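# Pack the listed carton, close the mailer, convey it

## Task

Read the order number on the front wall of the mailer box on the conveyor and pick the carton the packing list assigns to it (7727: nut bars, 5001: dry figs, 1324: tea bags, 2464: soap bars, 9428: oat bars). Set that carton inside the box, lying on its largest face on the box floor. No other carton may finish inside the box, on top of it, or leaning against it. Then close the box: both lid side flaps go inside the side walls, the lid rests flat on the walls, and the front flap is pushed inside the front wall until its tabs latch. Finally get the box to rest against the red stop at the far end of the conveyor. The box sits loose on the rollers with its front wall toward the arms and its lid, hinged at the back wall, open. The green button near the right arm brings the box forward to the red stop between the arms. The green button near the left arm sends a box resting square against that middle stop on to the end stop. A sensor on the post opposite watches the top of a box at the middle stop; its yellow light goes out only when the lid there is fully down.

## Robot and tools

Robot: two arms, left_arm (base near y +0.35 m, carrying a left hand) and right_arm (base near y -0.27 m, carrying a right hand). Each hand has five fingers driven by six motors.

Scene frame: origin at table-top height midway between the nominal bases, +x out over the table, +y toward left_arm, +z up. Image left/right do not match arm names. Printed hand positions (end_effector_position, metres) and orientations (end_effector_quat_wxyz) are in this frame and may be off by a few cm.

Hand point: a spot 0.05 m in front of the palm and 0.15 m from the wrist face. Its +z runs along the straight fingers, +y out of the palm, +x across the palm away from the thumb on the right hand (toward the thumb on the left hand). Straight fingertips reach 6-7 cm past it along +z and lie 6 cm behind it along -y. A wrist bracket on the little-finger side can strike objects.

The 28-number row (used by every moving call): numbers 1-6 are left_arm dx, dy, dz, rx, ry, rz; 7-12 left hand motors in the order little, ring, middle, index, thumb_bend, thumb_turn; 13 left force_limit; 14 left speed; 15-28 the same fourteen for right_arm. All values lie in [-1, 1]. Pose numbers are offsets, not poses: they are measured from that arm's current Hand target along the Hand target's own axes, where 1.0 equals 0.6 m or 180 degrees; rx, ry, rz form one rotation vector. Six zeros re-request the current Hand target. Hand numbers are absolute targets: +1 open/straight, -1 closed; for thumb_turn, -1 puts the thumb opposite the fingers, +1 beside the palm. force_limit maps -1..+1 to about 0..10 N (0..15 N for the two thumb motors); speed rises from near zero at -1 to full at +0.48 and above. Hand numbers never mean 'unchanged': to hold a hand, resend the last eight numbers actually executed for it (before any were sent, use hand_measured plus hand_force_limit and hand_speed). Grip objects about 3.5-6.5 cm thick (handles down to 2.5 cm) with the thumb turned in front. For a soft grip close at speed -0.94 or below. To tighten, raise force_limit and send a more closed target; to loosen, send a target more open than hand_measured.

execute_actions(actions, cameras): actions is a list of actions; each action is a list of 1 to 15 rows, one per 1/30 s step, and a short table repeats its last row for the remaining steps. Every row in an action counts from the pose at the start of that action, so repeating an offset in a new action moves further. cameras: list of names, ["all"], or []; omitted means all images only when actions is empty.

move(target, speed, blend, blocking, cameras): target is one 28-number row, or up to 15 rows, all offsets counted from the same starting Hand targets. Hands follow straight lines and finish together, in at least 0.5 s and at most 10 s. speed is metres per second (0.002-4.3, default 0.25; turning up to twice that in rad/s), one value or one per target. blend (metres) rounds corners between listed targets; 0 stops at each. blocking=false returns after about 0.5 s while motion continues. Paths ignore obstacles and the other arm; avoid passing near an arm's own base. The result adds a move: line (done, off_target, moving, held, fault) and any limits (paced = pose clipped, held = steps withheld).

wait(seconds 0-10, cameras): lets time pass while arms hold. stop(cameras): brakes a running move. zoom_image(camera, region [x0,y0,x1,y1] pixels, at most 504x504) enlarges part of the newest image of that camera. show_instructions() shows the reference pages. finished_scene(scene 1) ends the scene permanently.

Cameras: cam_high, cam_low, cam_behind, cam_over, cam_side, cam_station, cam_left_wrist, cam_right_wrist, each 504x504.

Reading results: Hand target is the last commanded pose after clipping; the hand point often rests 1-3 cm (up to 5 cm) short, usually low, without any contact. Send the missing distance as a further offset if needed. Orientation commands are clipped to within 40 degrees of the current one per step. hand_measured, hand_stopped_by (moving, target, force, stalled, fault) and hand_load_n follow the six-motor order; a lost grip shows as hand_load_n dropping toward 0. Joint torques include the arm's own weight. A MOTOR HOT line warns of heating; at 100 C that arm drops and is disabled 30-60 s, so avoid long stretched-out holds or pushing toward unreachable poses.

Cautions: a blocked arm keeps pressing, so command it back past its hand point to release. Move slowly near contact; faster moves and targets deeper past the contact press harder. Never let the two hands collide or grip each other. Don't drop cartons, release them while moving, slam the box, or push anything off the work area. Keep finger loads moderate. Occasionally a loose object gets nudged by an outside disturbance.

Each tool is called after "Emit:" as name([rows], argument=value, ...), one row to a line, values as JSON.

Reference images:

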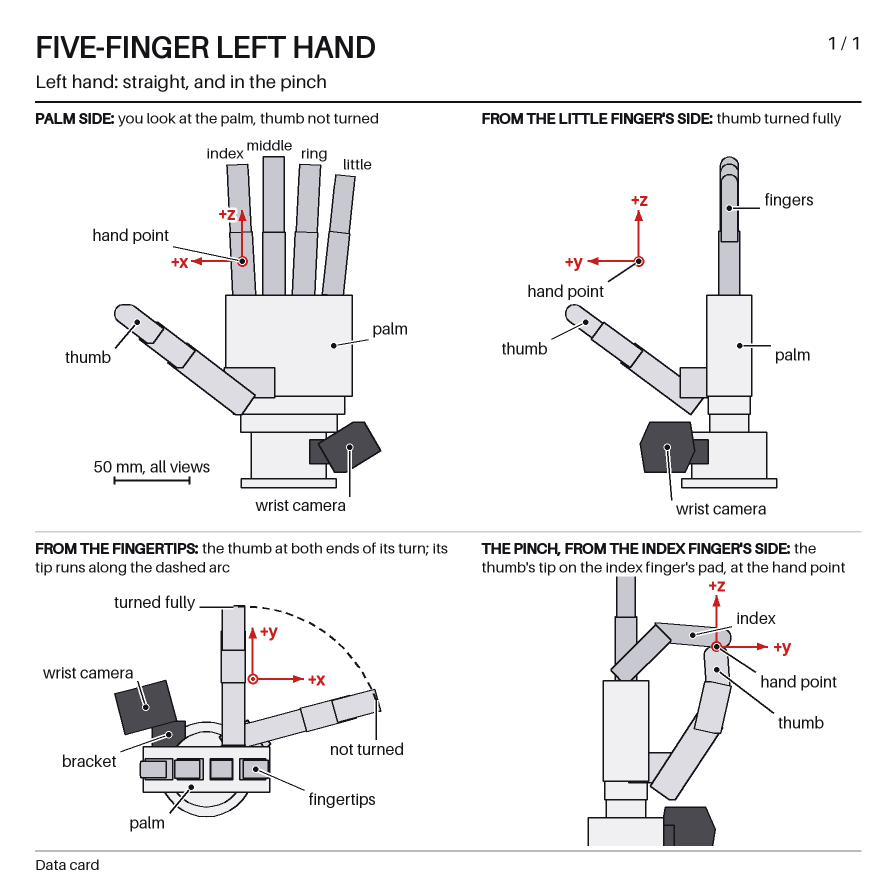

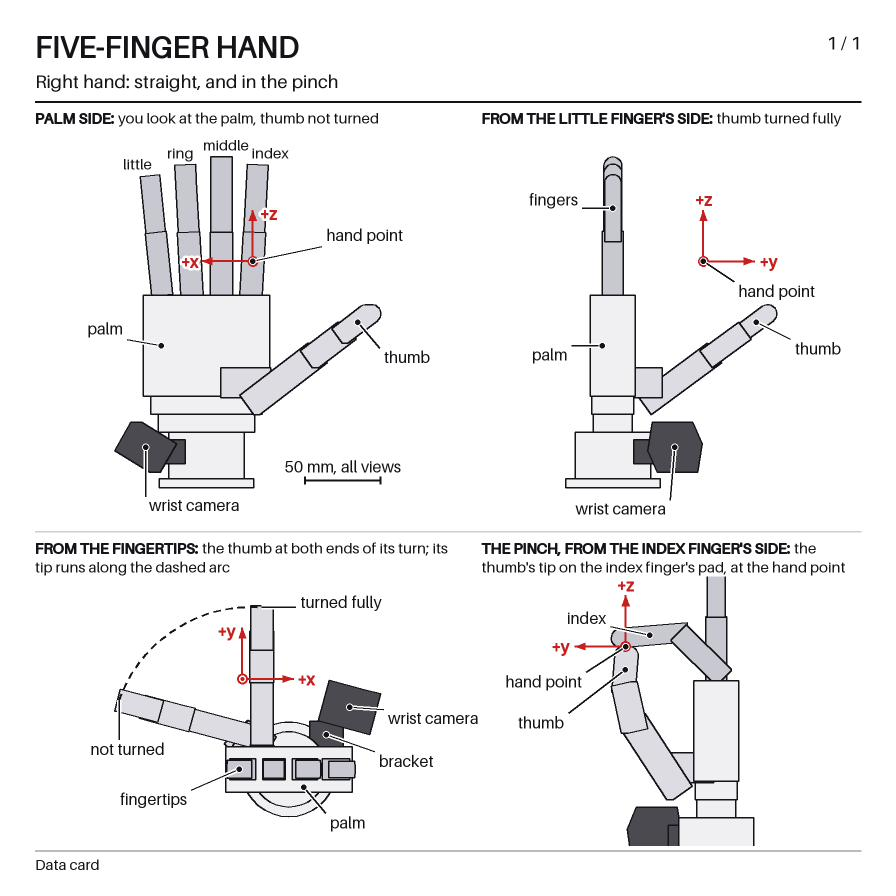

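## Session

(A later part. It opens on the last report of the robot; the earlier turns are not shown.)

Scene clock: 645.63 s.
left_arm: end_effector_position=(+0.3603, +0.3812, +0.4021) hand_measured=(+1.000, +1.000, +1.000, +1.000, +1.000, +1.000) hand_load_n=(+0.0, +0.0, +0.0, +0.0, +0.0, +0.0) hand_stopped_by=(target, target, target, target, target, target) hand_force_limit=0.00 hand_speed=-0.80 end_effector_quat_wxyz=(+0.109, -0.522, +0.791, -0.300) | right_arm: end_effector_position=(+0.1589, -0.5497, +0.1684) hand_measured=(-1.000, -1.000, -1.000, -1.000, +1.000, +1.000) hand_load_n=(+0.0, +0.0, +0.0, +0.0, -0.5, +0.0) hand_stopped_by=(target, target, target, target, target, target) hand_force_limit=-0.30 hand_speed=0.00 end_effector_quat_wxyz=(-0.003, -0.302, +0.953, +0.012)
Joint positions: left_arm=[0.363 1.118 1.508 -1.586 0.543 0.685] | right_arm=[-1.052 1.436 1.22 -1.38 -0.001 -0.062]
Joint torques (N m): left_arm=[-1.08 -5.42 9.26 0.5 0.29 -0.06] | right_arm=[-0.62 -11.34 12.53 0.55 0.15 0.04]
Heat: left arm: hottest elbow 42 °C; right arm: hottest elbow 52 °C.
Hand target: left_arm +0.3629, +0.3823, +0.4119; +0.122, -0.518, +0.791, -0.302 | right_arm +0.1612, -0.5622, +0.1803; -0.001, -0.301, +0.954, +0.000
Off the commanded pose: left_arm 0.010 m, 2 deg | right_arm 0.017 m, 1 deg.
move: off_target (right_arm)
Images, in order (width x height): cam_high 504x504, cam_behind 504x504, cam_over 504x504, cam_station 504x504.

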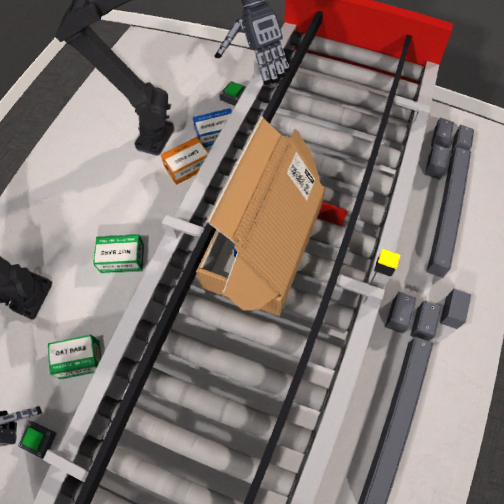

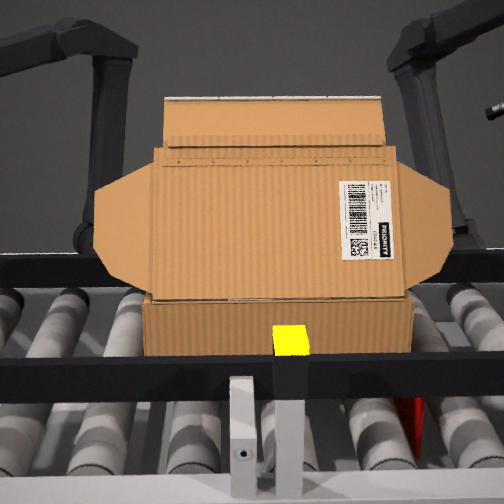

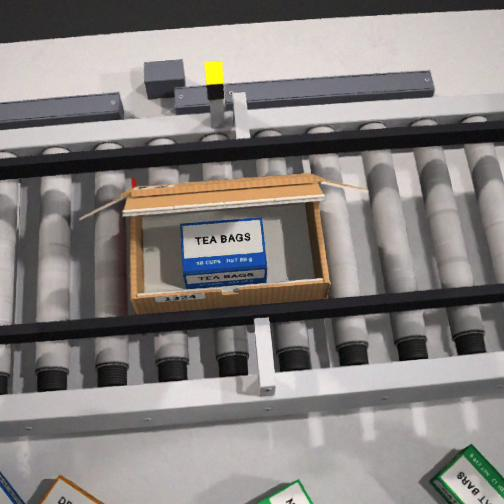

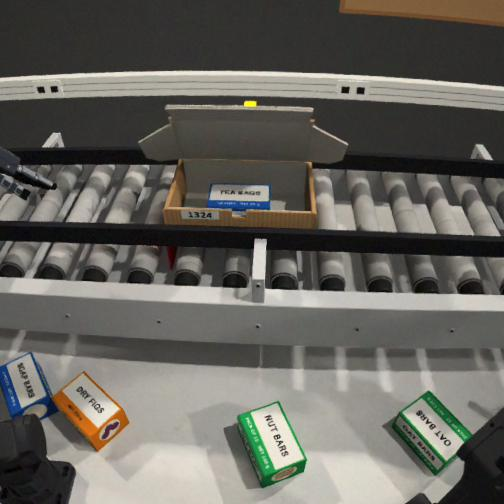

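Emit:
move([
  [0.003,-0.07,0.03,0.1,0.03,-0.14,1,1,1,1,1,1,0,-0.8,0,0,-0.25,0,0,0,-1,-1,-1,-1,1,1,-0.3,0],
  [0.0077,-0.1957,0.0708,0.352,0.114,-0.480,1,1,1,1,1,1,0,-0.8,-0.6165,0.0402,-0.4,0.1524,-0.4836,0.1524,1,1,1,1,1,1,-0.3,0.2],
], speed=0.25, blend=[0.05,0], cameras=["cam_over","cam_behind","cam_high","cam_left_wrist"])

Scene clock: 684.73 s.
left_arm: end_effector_position=(+0.4737, +0.3346, +0.4476) hand_measured=(+1.000, +1.000, +1.000, +1.000, +1.000, +1.000) hand_load_n=(+0.0, +0.0, +0.0, +0.0, +0.0, +0.0) hand_stopped_by=(target, target, target, target, target, target) hand_force_limit=0.00 hand_speed=-0.80 end_effector_quat_wxyz=(-0.003, +0.713, +0.001, +0.701) | right_arm: end_effector_position=(+0.4493, -0.3304, +0.4238) hand_measured=(+1.000, +1.000, +1.000, +1.000, +1.000, +1.000) hand_load_n=(+0.0, +0.0, +0.0, +0.0, +0.0, +0.0) hand_stopped_by=(target, target, target, target, target, target) hand_force_limit=-0.30 hand_speed=0.20 end_effector_quat_wxyz=(+0.706, -0.003, +0.708, -0.002)
Joint positions: left_arm=[0.165 0.705 0.662 0.025 0.182 -1.564] | right_arm=[-0.41 1.008 0.757 0.248 -0.378 1.563]
Joint torques (N m): left_arm=[-1.85 -2.49 8.05 1.99 -0.21 -0.2] | right_arm=[0.62 -5.48 10.25 3.28 0.15 0.25]
Heat: left arm: hottest elbow 42 °C; right arm: hottest elbow 50 °C.
Hand target: left_arm +0.4699, +0.3302, +0.4500; +0.001, +0.707, +0.000, +0.707 | right_arm +0.4505, -0.3298, +0.4198; +0.707, +0.000, +0.707, +0.001
Off the commanded pose: left_arm 0.006 m, 1 deg | right_arm 0.004 m, 0 deg.
move: done
camera_calibration:
cam_left_wrist: T_world_to_cam=[[0.0102748, 0.958815, 0.283846, -0.450855], [-0.488576, -0.242857, 0.838042, -0.0583317], [0.872461, -0.147291, 0.465958, -0.457043], [0, 0, 0, 1]] pos_world=[0.374885, 0.350802, 0.389821]
Images, in order (width x height): cam_high 504x504, cam_behind 504x504, cam_over 504x504, cam_left_wrist 504x504.

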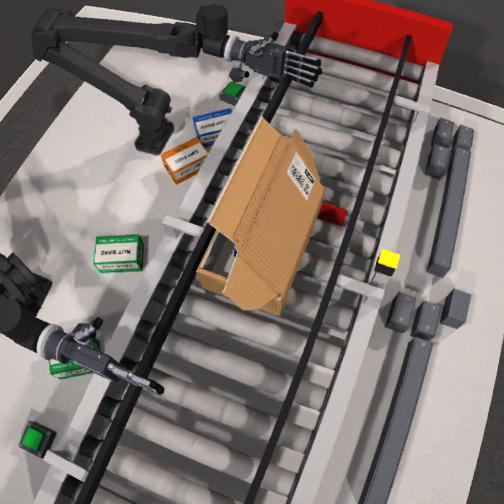

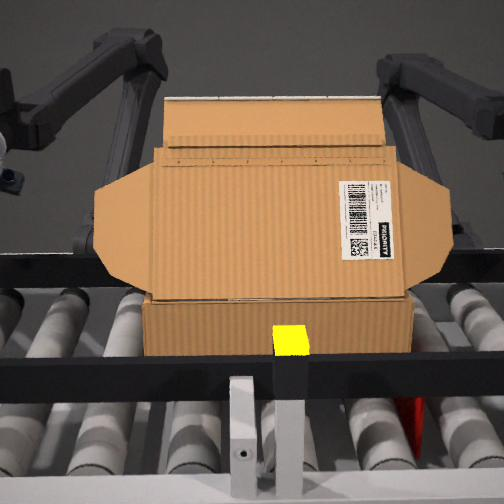

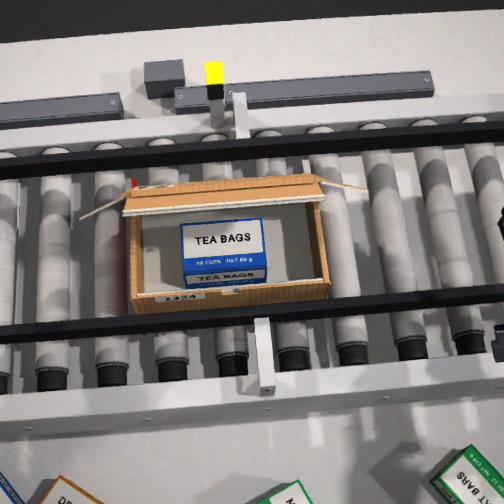

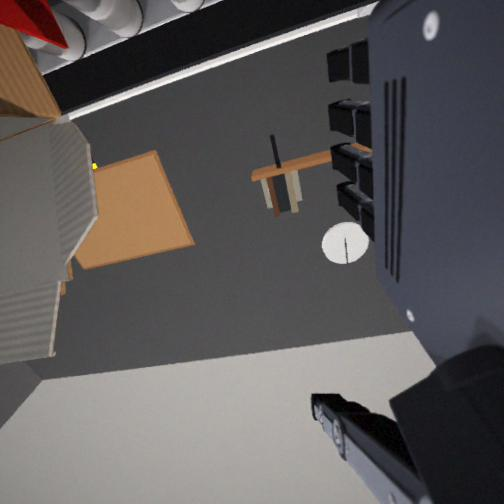

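Emit:
zoom_image(camera="cam_high", region=[200, 0, 360, 160])

Scaled by 3.150.

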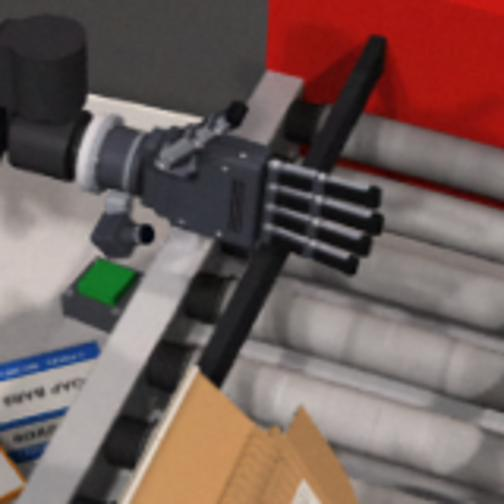

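Emit:
move(target=[-0.0667,0.1917,0.09,0,0,0,1,1,1,1,1,1,0,-0.8,0.0163,0.25,0.129,0,0,0,1,1,1,1,1,1,-0.3,0.2], speed=0.15, cameras=["cam_over","cam_behind","cam_high","cam_left_wrist","cam_right_wrist"])

Scene clock: 709.57 s.
left_arm: end_effector_position=(+0.5241, +0.2179, +0.4036) hand_measured=(+1.000, +1.000, +1.000, +1.000, +1.000, +1.000) hand_load_n=(+0.0, +0.0, +0.0, +0.0, +0.0, +0.0) hand_stopped_by=(target, target, target, target, target, target) hand_force_limit=0.00 hand_speed=-0.80 end_effector_quat_wxyz=(-0.005, +0.714, -0.003, +0.701) | right_arm: end_effector_position=(+0.5167, -0.1809, +0.3753) hand_measured=(+1.000, +1.000, +1.000, +1.000, +1.000, +1.000) hand_load_n=(+0.0, +0.0, +0.0, +0.0, +0.0, +0.0) hand_stopped_by=(target, target, target, target, target, target) hand_force_limit=-0.30 hand_speed=0.20 end_effector_quat_wxyz=(+0.685, -0.005, +0.729, -0.003)
Joint positions: left_arm=[-0.276 0.924 0.643 0.262 -0.256 -1.564] | right_arm=[0.05 1.176 0.784 0.329 0.081 1.564]
Joint torques (N m): left_arm=[-1.9 -4.01 8.76 1.99 -0.25 -0.19] | right_arm=[0.26 -8 14.99 3.45 0.21 0.24]
Heat: left arm: hottest elbow 42 °C; right arm: hottest elbow 49 °C.
Hand target: left_arm +0.5237, +0.2150, +0.4099; +0.001, +0.707, +0.000, +0.707 | right_arm +0.5277, -0.1797, +0.4102; +0.707, +0.000, +0.707, +0.001
Off the commanded pose: left_arm 0.007 m, 1 deg | right_arm 0.037 m, 4 deg.
move: off_target (right_arm)
camera_calibration:
cam_left_wrist: T_world_to_cam=[[0.0133601, 0.956564, 0.291216, -0.331061], [-0.488933, -0.2478, 0.836385, -0.0232869], [0.872219, -0.153559, 0.464385, -0.495573], [0, 0, 0, 1]] pos_world=[0.425286, 0.234811, 0.346024]
cam_right_wrist: T_world_to_cam=[[-0.00307667, 0.950107, -0.31191, 0.291623], [-0.49398, 0.269754, 0.826569, -0.0110768], [0.869468, 0.15662, 0.468504, -0.482191], [0, 0, 0, 1]] pos_world=[0.414675, -0.198564, 0.326024]
Images, in order (width x height): cam_high 504x504, cam_behind 504x504, cam_over 504x504, cam_left_wrist 504x504, cam_right_wrist 504x504.

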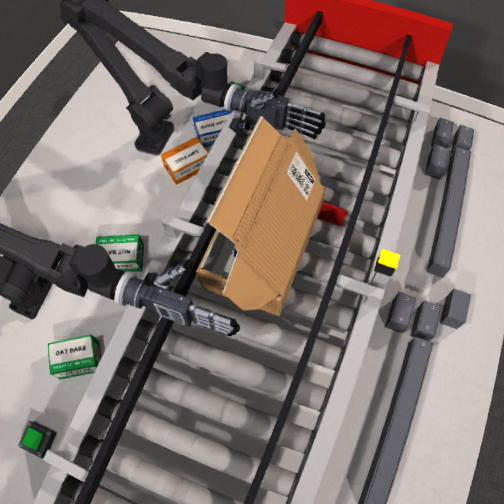

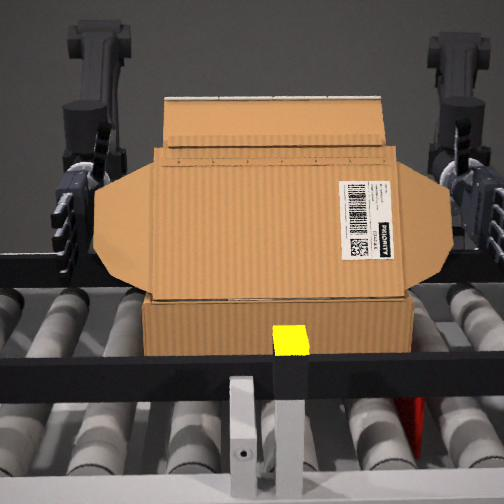

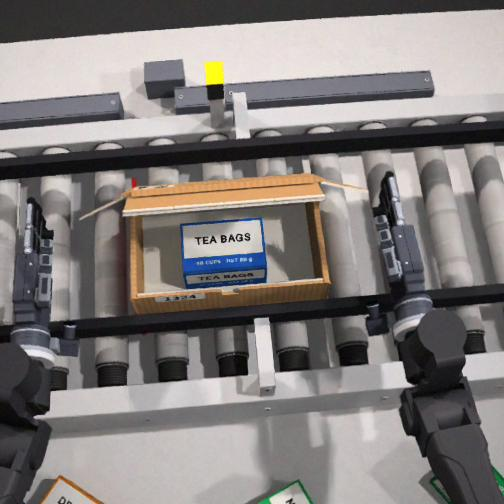

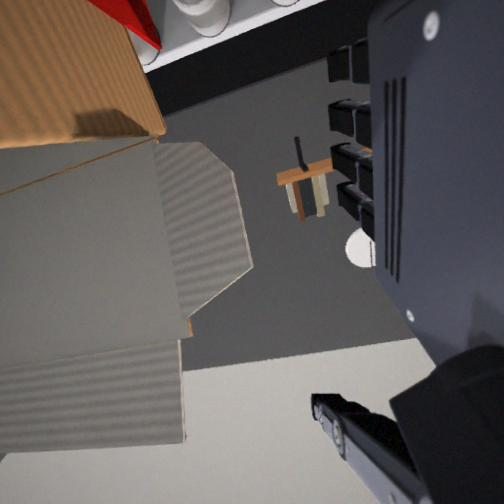

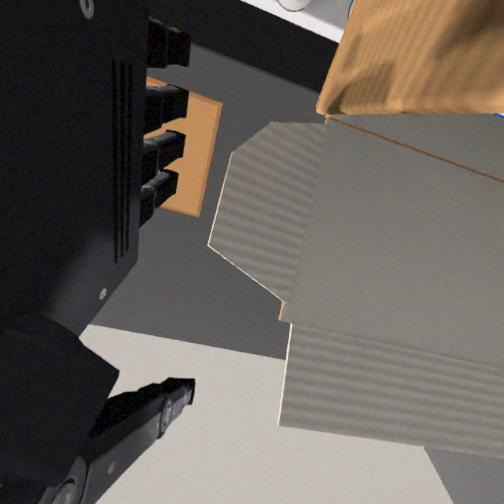

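Emit:
zoom_image(camera="cam_behind", region=[384, 90, 504, 300])

Emit:
zoom_image(camera="cam_over", region=[0, 150, 200, 400])

Emit:
zoom_image(camera="cam_over", region=[300, 150, 500, 400])

Scaled by 2.400.

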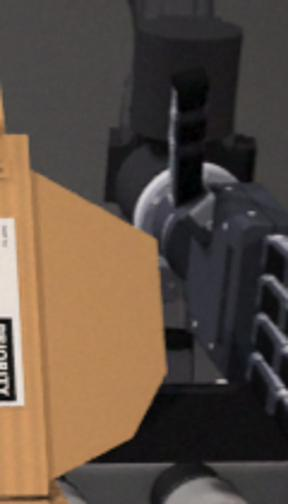

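Scaled by 2.016.

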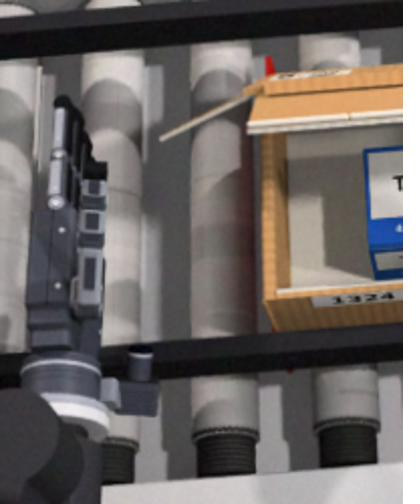

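Scaled by 2.016.

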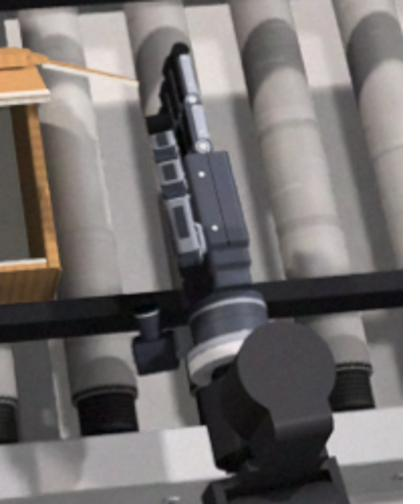

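Emit:
zoom_image(camera="cam_behind", region=[20, 90, 160, 300])

Scaled by 2.400.

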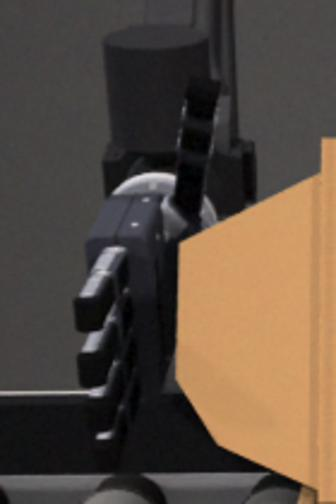

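Emit:
move(target=[0,0.05,0,0,0,0,1,1,1,1,1,1,0,-0.8,-0.055,0.02,0,0,-0.022,0,1,1,1,1,1,1,-0.3,0.2], speed=0.1, cameras=["cam_over","cam_behind","cam_high"])

Scene clock: 731.97 s.
left_arm: end_effector_position=(+0.5215, +0.1896, +0.3961) hand_measured=(+1.000, +1.000, +1.000, +1.000, +1.000, +1.000) hand_load_n=(+0.0, +0.0, +0.0, +0.0, +0.0, -0.5) hand_stopped_by=(target, target, target, target, target, target) hand_force_limit=0.00 hand_speed=-0.80 end_effector_quat_wxyz=(-0.007, +0.717, -0.004, +0.697) | right_arm: end_effector_position=(+0.5203, -0.1732, +0.4093) hand_measured=(+1.000, +1.000, +1.000, +1.000, +1.000, +1.000) hand_load_n=(+0.0, +0.0, +0.0, +0.0, +0.0, +0.0) hand_stopped_by=(target, target, target, target, target, target) hand_force_limit=-0.30 hand_speed=0.20 end_effector_quat_wxyz=(+0.710, -0.001, +0.704, -0.003)
Joint positions: left_arm=[-0.372 0.948 0.643 0.275 -0.353 -1.564] | right_arm=[0.074 1.176 0.825 0.36 0.111 1.564]
Joint torques (N m): left_arm=[-1.85 -3.6 9.83 2.09 -0.26 -0.18] | right_arm=[0.73 -8.47 14.94 3.29 0.21 0.16]
Heat: left arm: hottest elbow 42 °C; right arm: hottest elbow 49 °C.
Hand target: left_arm +0.5237, +0.1849, +0.4099; +0.001, +0.707, +0.000, +0.707 | right_arm +0.5277, -0.1677, +0.4430; +0.731, +0.000, +0.682, +0.001
Off the commanded pose: left_arm 0.015 m, 2 deg | right_arm 0.035 m, 4 deg.
move: off_target (left_arm, right_arm)
Images, in order (width x height): cam_high 504x504, cam_behind 504x504, cam_over 504x504.

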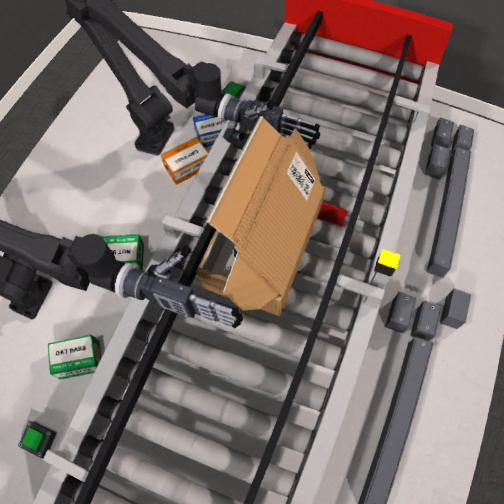

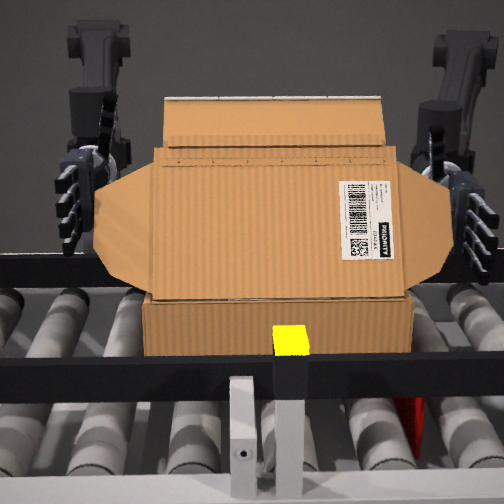

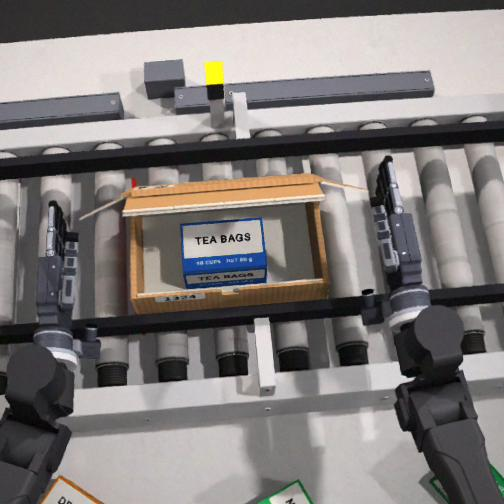

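Emit:
move(target=[0.013,0.055,0,0,0,0,1,1,1,1,1,1,0,-0.8,0,0.055,0,0,0,0,1,1,1,1,1,1,-0.3,0.2], speed=0.1, cameras=["cam_over","cam_behind","cam_right_wrist","cam_left_wrist"])

Scene clock: 735.93 s.
left_arm: end_effector_position=(+0.5165, +0.1595, +0.3824) hand_measured=(+1.000, +1.000, +1.000, +1.000, +1.000, +1.000) hand_load_n=(+0.0, +0.0, +0.0, +0.0, +0.0, +0.0) hand_stopped_by=(target, target, target, target, target, target) hand_force_limit=0.00 hand_speed=-0.80 end_effector_quat_wxyz=(-0.013, +0.725, -0.010, +0.688) | right_arm: end_effector_position=(+0.5185, -0.1464, +0.4113) hand_measured=(+1.000, +1.000, +1.000, +1.000, +1.000, +1.000) hand_load_n=(+0.0, +0.5, +0.0, +0.0, +0.0, +0.0) hand_stopped_by=(target, target, target, target, target, target) hand_force_limit=-0.30 hand_speed=0.20 end_effector_quat_wxyz=(+0.711, +0.005, +0.703, -0.008)
Joint positions: left_arm=[-0.472 0.977 0.643 0.276 -0.452 -1.565] | right_arm=[0.153 1.18 0.831 0.362 0.203 1.564]
Joint torques (N m): left_arm=[-1.85 -3.9 12.57 1.72 -0.26 -0.18] | right_arm=[2.32 -7.82 15.23 3.52 -0.11 0.11]
Heat: left arm: hottest elbow 42 °C; right arm: hottest elbow 50 °C.
Hand target: left_arm +0.5236, +0.1520, +0.4178; +0.001, +0.707, +0.000, +0.707 | right_arm +0.5277, -0.1347, +0.4432; +0.731, +0.000, +0.682, +0.001
Off the commanded pose: left_arm 0.037 m, 4 deg | right_arm 0.035 m, 3 deg.
move: off_target (left_arm, right_arm)
camera_calibration:
cam_left_wrist: T_world_to_cam=[[0.0225259, 0.950566, 0.309706, -0.279748], [-0.460232, -0.265148, 0.84728, -0.0398574], [0.887513, -0.161622, 0.431508, -0.482132], [0, 0, 0, 1]] pos_world=[0.415856, 0.177428, 0.328454]
cam_right_wrist: T_world_to_cam=[[0.0392626, 0.951794, -0.304214, 0.245219], [-0.54889, 0.274946, 0.789382, -0.00464271], [0.834972, 0.135987, 0.533226, -0.517734], [0, 0, 0, 1]] pos_world=[0.420117, -0.161717, 0.354333]
Images, in order (width x height): cam_behind 504x504, cam_over 504x504, cam_left_wrist 504x504, cam_right_wrist 504x504.

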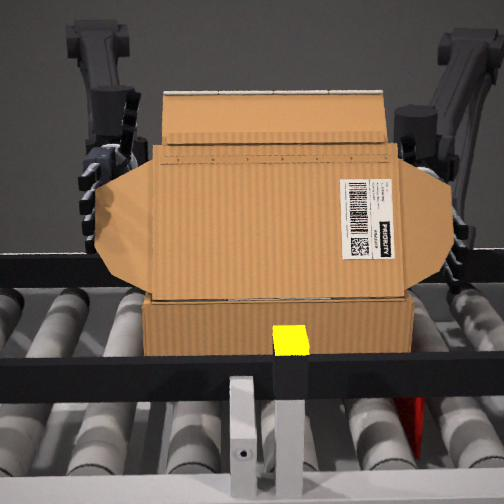

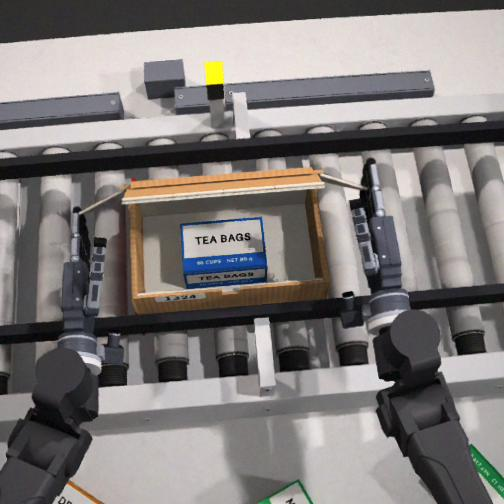

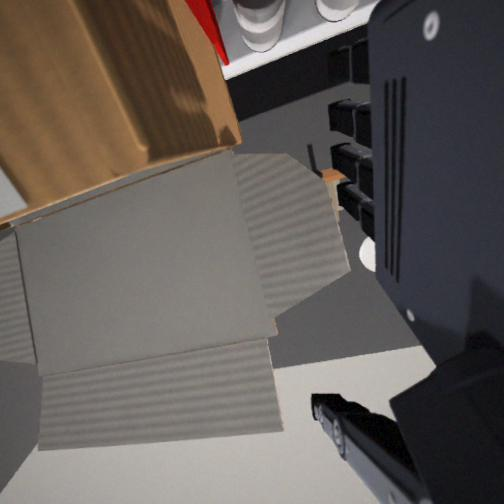

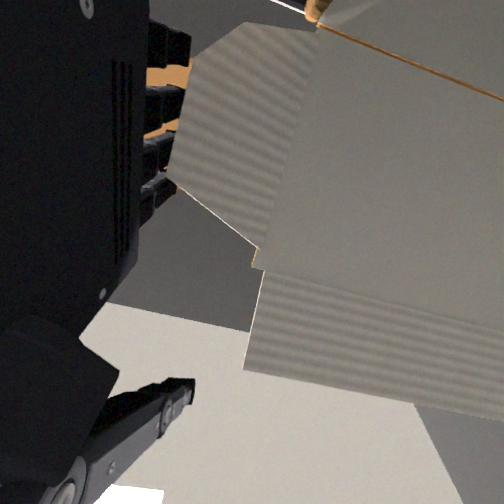

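Emit:
move([
  [0.05,-0.035,0.05,0,0.022,0,1,1,1,1,1,1,0,-0.8,0,0,0,0,0,0,1,1,1,1,1,1,-0.3,0.2],
  [0.05,0.0,0.05,0,0.022,0,1,1,1,1,1,1,0,-0.8,0,0.0,0.017,0,0,0,1,1,1,1,1,1,-0.3,0.2],
  [0.05,0.025,0.05,0,0.022,0,1,1,1,1,1,1,0,-0.8,0,0.025,0.017,0,0,0,1,1,1,1,1,1,-0.3,0.2],
], speed=0.1, cameras=["cam_over","cam_behind","cam_right_wrist","cam_left_wrist"])

Scene clock: 743.83 s.
left_arm: end_effector_position=(+0.5457, +0.1486, +0.4082) hand_measured=(+1.000, +1.000, +1.000, +1.000, +1.000, +1.000) hand_load_n=(+0.0, +0.0, +0.0, +0.0, +0.0, +0.0) hand_stopped_by=(target, target, target, target, target, target) hand_force_limit=0.00 hand_speed=-0.80 end_effector_quat_wxyz=(-0.011, +0.705, -0.003, +0.709) | right_arm: end_effector_position=(+0.5292, -0.1374, +0.4172) hand_measured=(+1.000, +1.000, +1.000, +1.000, +1.000, +1.000) hand_load_n=(+0.0, +0.0, +0.0, +0.0, +0.0, +0.0) hand_stopped_by=(target, target, target, target, target, target) hand_force_limit=-0.30 hand_speed=0.20 end_effector_quat_wxyz=(+0.715, +0.010, +0.699, -0.011)
Joint positions: left_arm=[-0.466 1.072 0.726 0.353 -0.453 -1.548] | right_arm=[0.177 1.213 0.865 0.371 0.239 1.564]
Joint torques (N m): left_arm=[-2.14 -4.78 13.08 1.95 -0.06 0.01] | right_arm=[2.26 -7.88 15.02 3.26 -0.28 0.09]
Heat: left arm: hottest elbow 43 °C; right arm: hottest elbow 52 °C.
Hand target: left_arm +0.5536, +0.1370, +0.4480; +0.001, +0.682, +0.000, +0.731 | right_arm +0.5378, -0.1198, +0.4440; +0.731, +0.000, +0.682, +0.001
Off the commanded pose: left_arm 0.042 m, 4 deg | right_arm 0.033 m, 3 deg.
move: off_target (left_arm, right_arm)
camera_calibration:
cam_left_wrist: T_world_to_cam=[[-0.0015767, 0.954193, 0.299189, -0.26112], [-0.507558, -0.25855, 0.82191, -0.0159935], [0.861616, -0.15056, 0.484716, -0.53009], [0, 0, 0, 1]] pos_world=[0.448204, 0.165213, 0.348212]
cam_right_wrist: T_world_to_cam=[[0.0536102, 0.952047, -0.30122, 0.229176], [-0.553726, 0.27937, 0.784436, -0.00072222], [0.830972, 0.124739, 0.54215, -0.534251], [0, 0, 0, 1]] pos_world=[0.431262, -0.151342, 0.359243]
Images, in order (width x height): cam_behind 504x504, cam_over 504x504, cam_left_wrist 504x504, cam_right_wrist 504x504.

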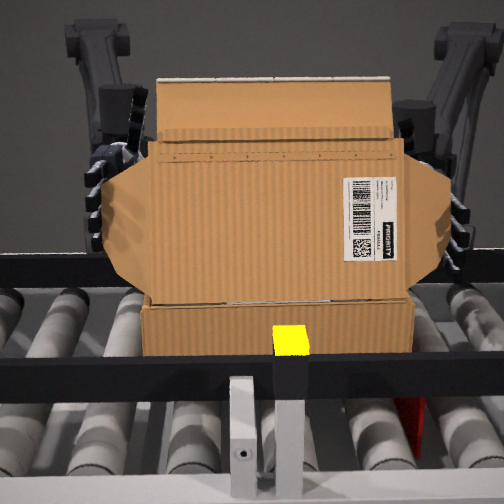

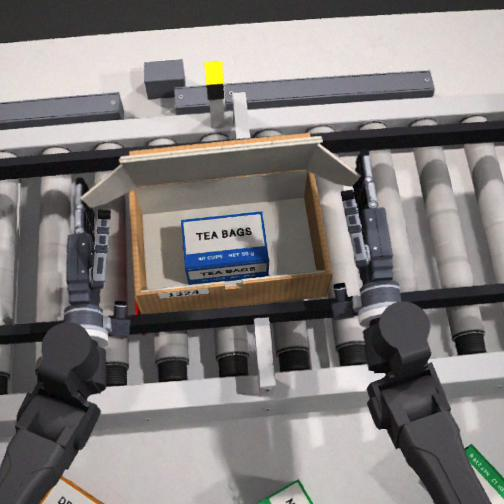

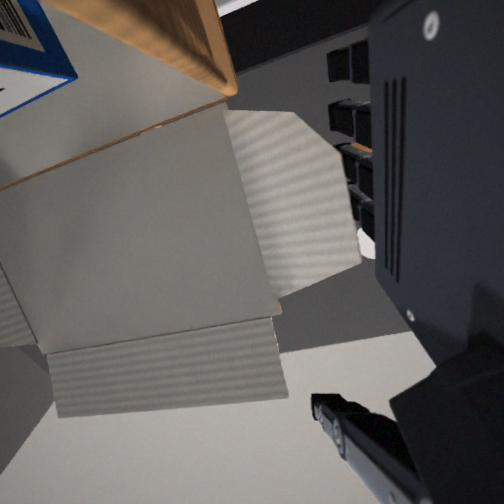

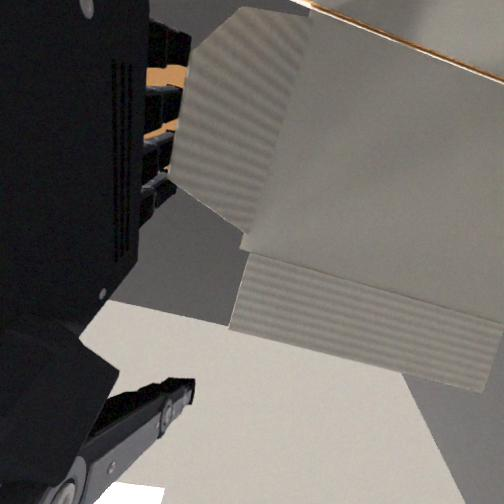

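Emit:
move(target=[0,0.042,0,0,0,0,1,1,1,1,1,1,0,-0.8,0,0.042,0,0,0,0,1,1,1,1,1,1,-0.3,0.2], speed=0.08, cameras=["cam_over","cam_behind","cam_right_wrist","cam_left_wrist"])

Scene clock: 747.37 s.
left_arm: end_effector_position=(+0.5475, +0.1302, +0.4117) hand_measured=(+1.000, +1.000, +1.000, +1.000, +1.000, +1.000) hand_load_n=(+0.0, +0.0, +0.0, +0.0, +0.0, +0.0) hand_stopped_by=(target, target, target, target, target, target) hand_force_limit=0.00 hand_speed=-0.80 end_effector_quat_wxyz=(-0.015, +0.702, +0.003, +0.712) | right_arm: end_effector_position=(+0.5298, -0.1146, +0.4224) hand_measured=(+1.000, +1.000, +1.000, +1.000, +1.000, +1.000) hand_load_n=(+0.0, +0.0, +0.0, +0.0, +0.0, +0.0) hand_stopped_by=(target, target, target, target, target, target) hand_force_limit=-0.30 hand_speed=0.20 end_effector_quat_wxyz=(+0.718, +0.011, +0.696, -0.013)
Joint positions: left_arm=[-0.52 1.104 0.751 0.369 -0.522 -1.547] | right_arm=[0.235 1.228 0.884 0.377 0.301 1.559]
Joint torques (N m): left_arm=[-3.31 -4.78 13.05 1.87 0.14 0.07] | right_arm=[2.2 -8.06 14.69 3.18 -0.38 0.12]
Heat: left arm: hottest elbow 44 °C; right arm: hottest elbow 52 °C.
Hand target: left_arm +0.5535, +0.1117, +0.4478; +0.001, +0.682, +0.000, +0.731 | right_arm +0.5378, -0.0947, +0.4439; +0.731, +0.000, +0.682, +0.001
Off the commanded pose: left_arm 0.041 m, 4 deg | right_arm 0.031 m, 3 deg.
move: off_target (left_arm, right_arm)
camera_calibration:
cam_left_wrist: T_world_to_cam=[[-0.017357, 0.955057, 0.295914, -0.234823], [-0.510279, -0.262975, 0.818816, -0.0194172], [0.859834, -0.136786, 0.49191, -0.539976], [0, 0, 0, 1]] pos_world=[0.450306, 0.145302, 0.351006]
cam_right_wrist: T_world_to_cam=[[0.0603268, 0.9515, -0.301675, 0.205591], [-0.560313, 0.282398, 0.778653, -0.00455578], [0.826081, 0.122059, 0.550174, -0.541447], [0, 0, 0, 1]] pos_world=[0.432324, -0.128245, 0.363459]
Images, in order (width x height): cam_behind 504x504, cam_over 504x504, cam_left_wrist 504x504, cam_right_wrist 504x504.

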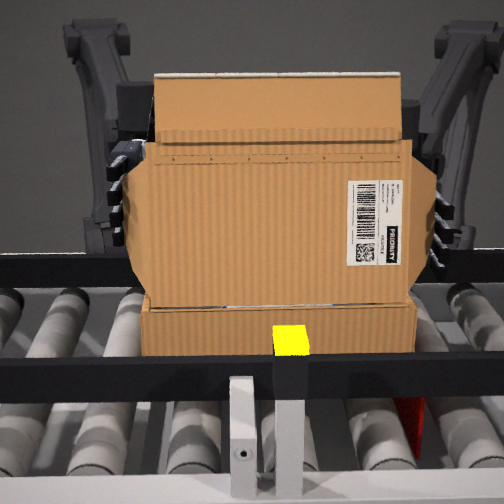

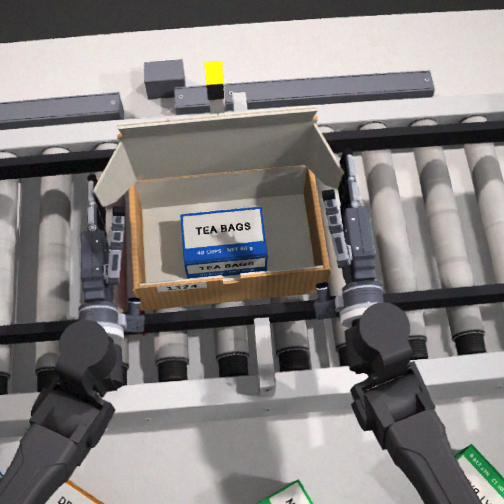

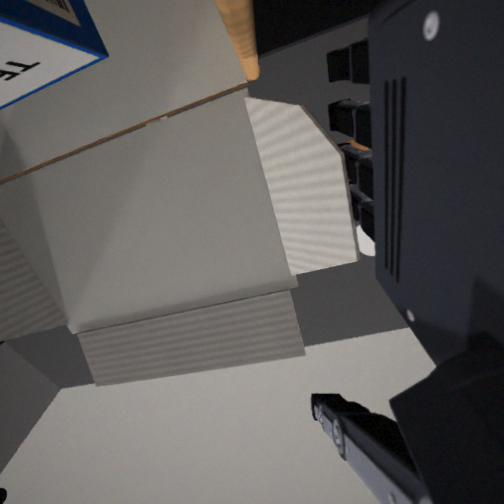

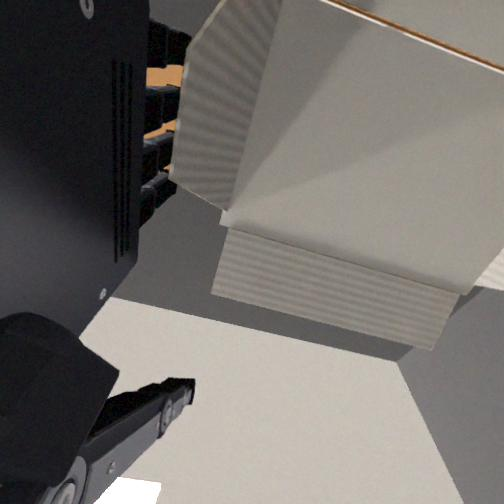

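Emit:
move(target=[0,0.035,-0.035,0,0,0,1,1,1,1,1,1,0,-0.8,0,0.035,-0.02,0,0,0,1,1,1,1,1,1,-0.3,0.2], speed=0.08, cameras=["cam_over","cam_behind","cam_side"])

Scene clock: 763.00 s.
left_arm: end_effector_position=(+0.5337, +0.1070, +0.4112) hand_measured=(+1.000, +1.000, +1.000, +1.000, +1.000, +1.000) hand_load_n=(+0.0, +0.0, +0.0, +0.0, +0.0, +0.0) hand_stopped_by=(target, target, target, target, target, target) hand_force_limit=0.00 hand_speed=-0.80 end_effector_quat_wxyz=(-0.018, +0.702, +0.002, +0.712) | right_arm: end_effector_position=(+0.5227, -0.0912, +0.4221) hand_measured=(+1.000, +1.000, +1.000, +1.000, +1.000, +1.000) hand_load_n=(+0.0, +0.0, +0.0, +0.0, +0.0, -0.5) hand_stopped_by=(target, target, target, target, target, target) hand_force_limit=-0.30 hand_speed=0.20 end_effector_quat_wxyz=(+0.718, +0.009, +0.696, -0.012)
Joint positions: left_arm=[-0.599 1.104 0.751 0.369 -0.603 -1.539] | right_arm=[0.296 1.228 0.884 0.377 0.358 1.555]
Joint torques (N m): left_arm=[-3.02 -5.95 11.9 1.89 0.15 0.07] | right_arm=[2.26 -8.76 13.85 3.07 -0.28 0.09]
Heat: left arm: hottest elbow 45 °C; right arm: hottest elbow 52 °C.
Hand target: left_arm +0.5325, +0.0907, +0.4463; +0.001, +0.682, +0.000, +0.731 | right_arm +0.5258, -0.0735, +0.4431; +0.731, +0.000, +0.682, +0.001
Off the commanded pose: left_arm 0.039 m, 4 deg | right_arm 0.027 m, 3 deg.
move: off_target (left_arm, right_arm)
Images, in order (width x height): cam_behind 504x504, cam_over 504x504, cam_side 504x504.

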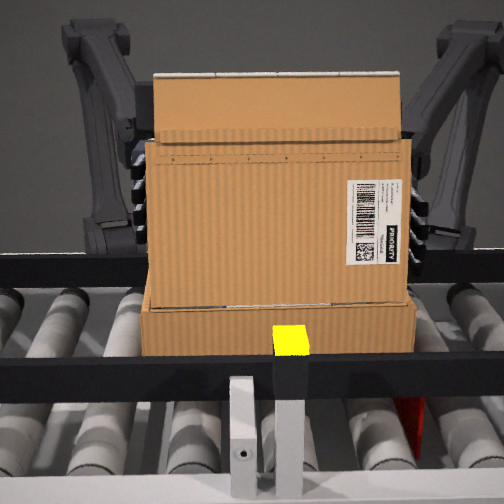

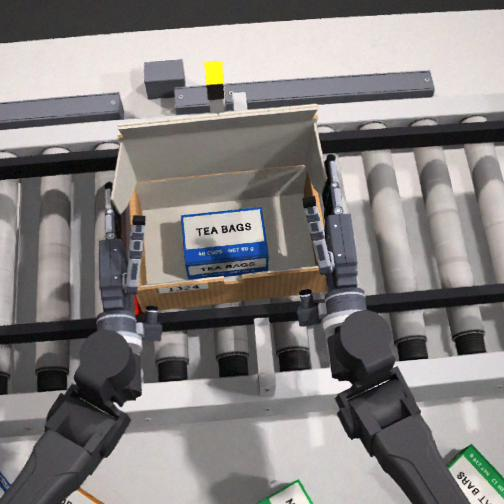

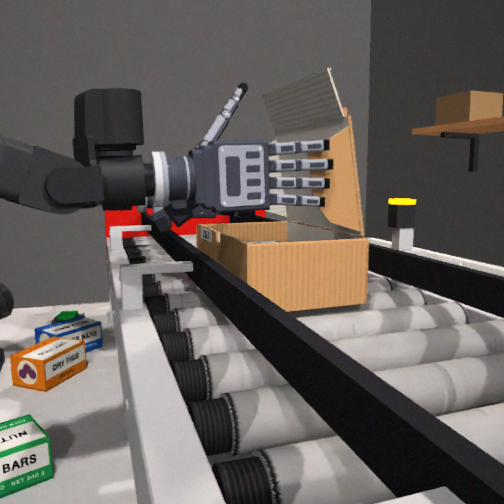

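Emit:
move(target=[0,0.01,-0.06,0,0,0,1,1,1,1,1,1,0,-0.8,0,0.01,-0.06,0,0,0,1,1,1,1,1,1,-0.3,0.2], speed=0.08, cameras=["cam_over","cam_behind","cam_side"])

Scene clock: 766.67 s.
left_arm: end_effector_position=(+0.5065, +0.0951, +0.4380) hand_measured=(+1.000, +1.000, +1.000, +1.000, +1.000, +1.000) hand_load_n=(+0.0, +0.0, +0.0, +0.0, +0.0, +0.0) hand_stopped_by=(target, target, target, target, target, target) hand_force_limit=0.00 hand_speed=-0.80 end_effector_quat_wxyz=(-0.009, +0.687, +0.011, +0.726) | right_arm: end_effector_position=(+0.4960, -0.0846, +0.4445) hand_measured=(+1.000, +1.000, +1.000, +1.000, +1.000, +1.000) hand_load_n=(+0.0, +0.5, +0.0, +0.0, +0.0, +0.0) hand_stopped_by=(target, target, target, target, target, target) hand_force_limit=-0.30 hand_speed=0.20 end_effector_quat_wxyz=(+0.732, +0.015, +0.681, -0.011)
Joint positions: left_arm=[-0.674 1.049 0.751 0.369 -0.678 -1.529] | right_arm=[0.339 1.159 0.859 0.377 0.408 1.547]
Joint torques (N m): left_arm=[-3.25 -6.3 8.18 1.5 0.21 0.05] | right_arm=[2.37 -8.59 10.28 2.78 -0.37 0.16]
Heat: left arm: hottest elbow 45 °C; right arm: hottest elbow 52 °C.
Hand target: left_arm +0.4965, +0.0847, +0.4438; +0.001, +0.682, -0.001, +0.731 | right_arm +0.4899, -0.0675, +0.4406; +0.731, +0.000, +0.682, +0.001
Off the commanded pose: left_arm 0.015 m, 2 deg | right_arm 0.019 m, 2 deg.
move: off_target (left_arm, right_arm)
Images, in order (width x height): cam_behind 504x504, cam_over 504x504, cam_side 504x504.

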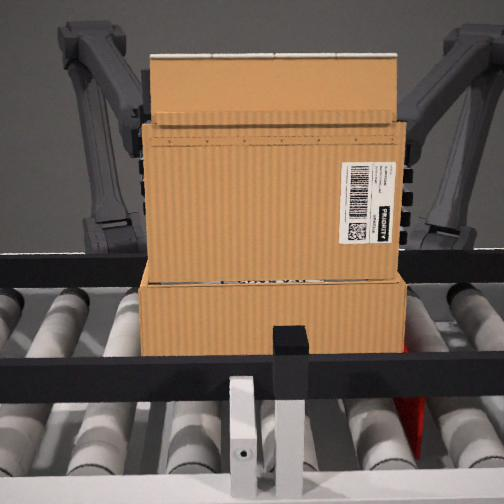

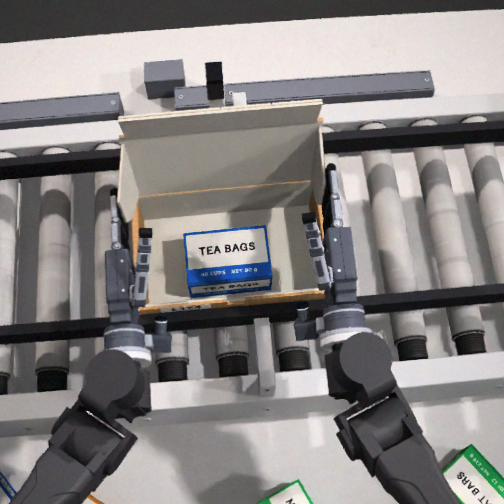

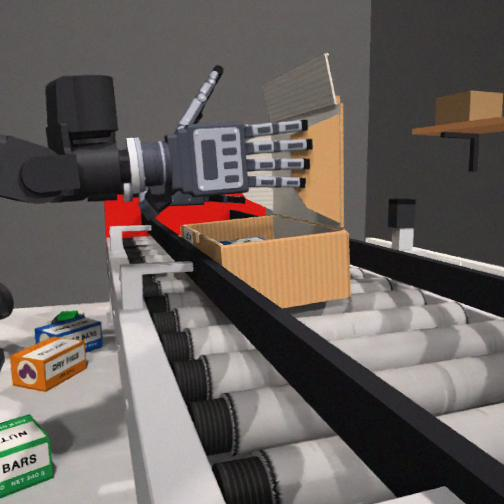

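Emit:
move(target=[-0.045,0,0.025,0,0,0,1,1,1,1,1,1,0,-0.8,0.05,0,0.025,0,0,0,1,1,1,1,1,1,-0.3,0.2], speed=0.05, cameras=["cam_over","cam_behind","cam_side","cam_low"])

Scene clock: 772.40 s.
left_arm: end_effector_position=(+0.5124, +0.0891, +0.4270) hand_measured=(+1.000, +1.000, +1.000, +1.000, +1.000, +1.000) hand_load_n=(+0.0, +0.0, +0.0, +0.0, +0.0, +0.0) hand_stopped_by=(target, target, target, target, target, target) hand_force_limit=0.00 hand_speed=-0.80 end_effector_quat_wxyz=(-0.001, +0.681, +0.008, +0.732) | right_arm: end_effector_position=(+0.5049, -0.0795, +0.4310) hand_measured=(+1.000, +1.000, +1.000, +1.000, +1.000, +1.000) hand_load_n=(+0.5, +0.0, +0.0, +0.0, +0.0, +0.0) hand_stopped_by=(target, target, target, target, target, target) hand_force_limit=-0.30 hand_speed=0.20 end_effector_quat_wxyz=(+0.739, +0.015, +0.674, -0.006)
Joint positions: left_arm=[-0.668 1.091 0.734 0.448 -0.655 -1.526] | right_arm=[0.339 1.21 0.845 0.465 0.401 1.546]
Joint torques (N m): left_arm=[-0.91 -5.07 7.42 1.92 0.5 -0.04] | right_arm=[0.67 -7.06 9.26 2.76 -0.83 0.15]
Heat: left arm: hottest elbow 45 °C; right arm: hottest elbow 51 °C.
Hand target: left_arm +0.5135, +0.0849, +0.4182; +0.001, +0.682, +0.000, +0.731 | right_arm +0.5070, -0.0675, +0.4115; +0.731, +0.000, +0.682, +0.001
Off the commanded pose: left_arm 0.010 m, 1 deg | right_arm 0.023 m, 2 deg.
move: off_target (right_arm)
Images, in order (width x height): cam_low 504x504, cam_behind 504x504, cam_over 504x504, cam_side 504x504.

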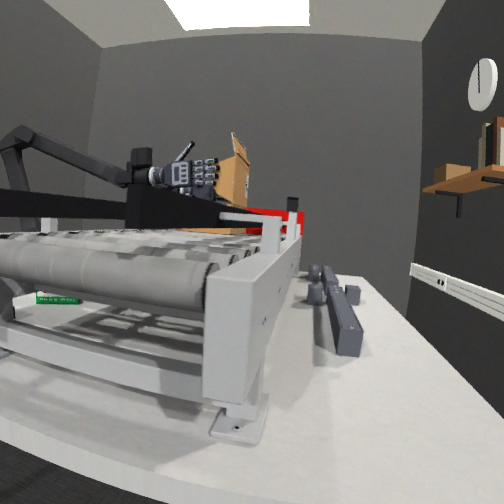

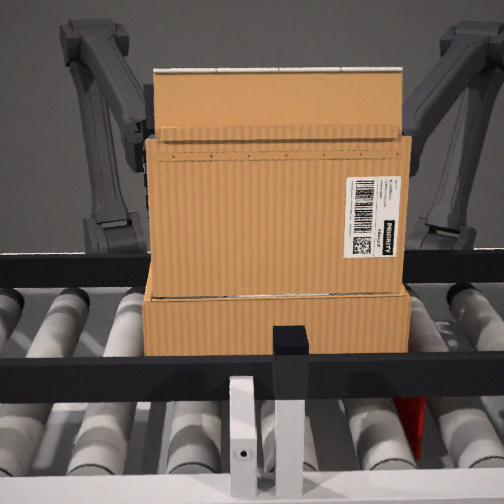

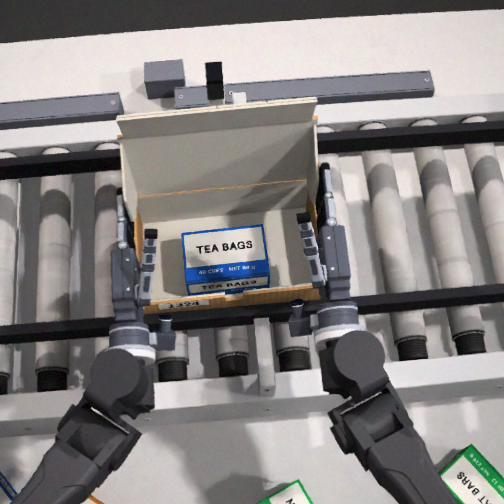

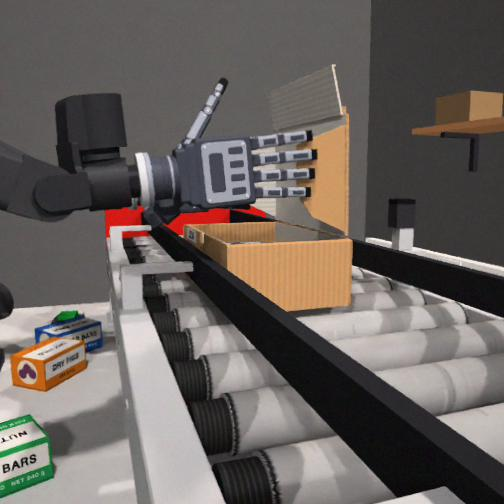

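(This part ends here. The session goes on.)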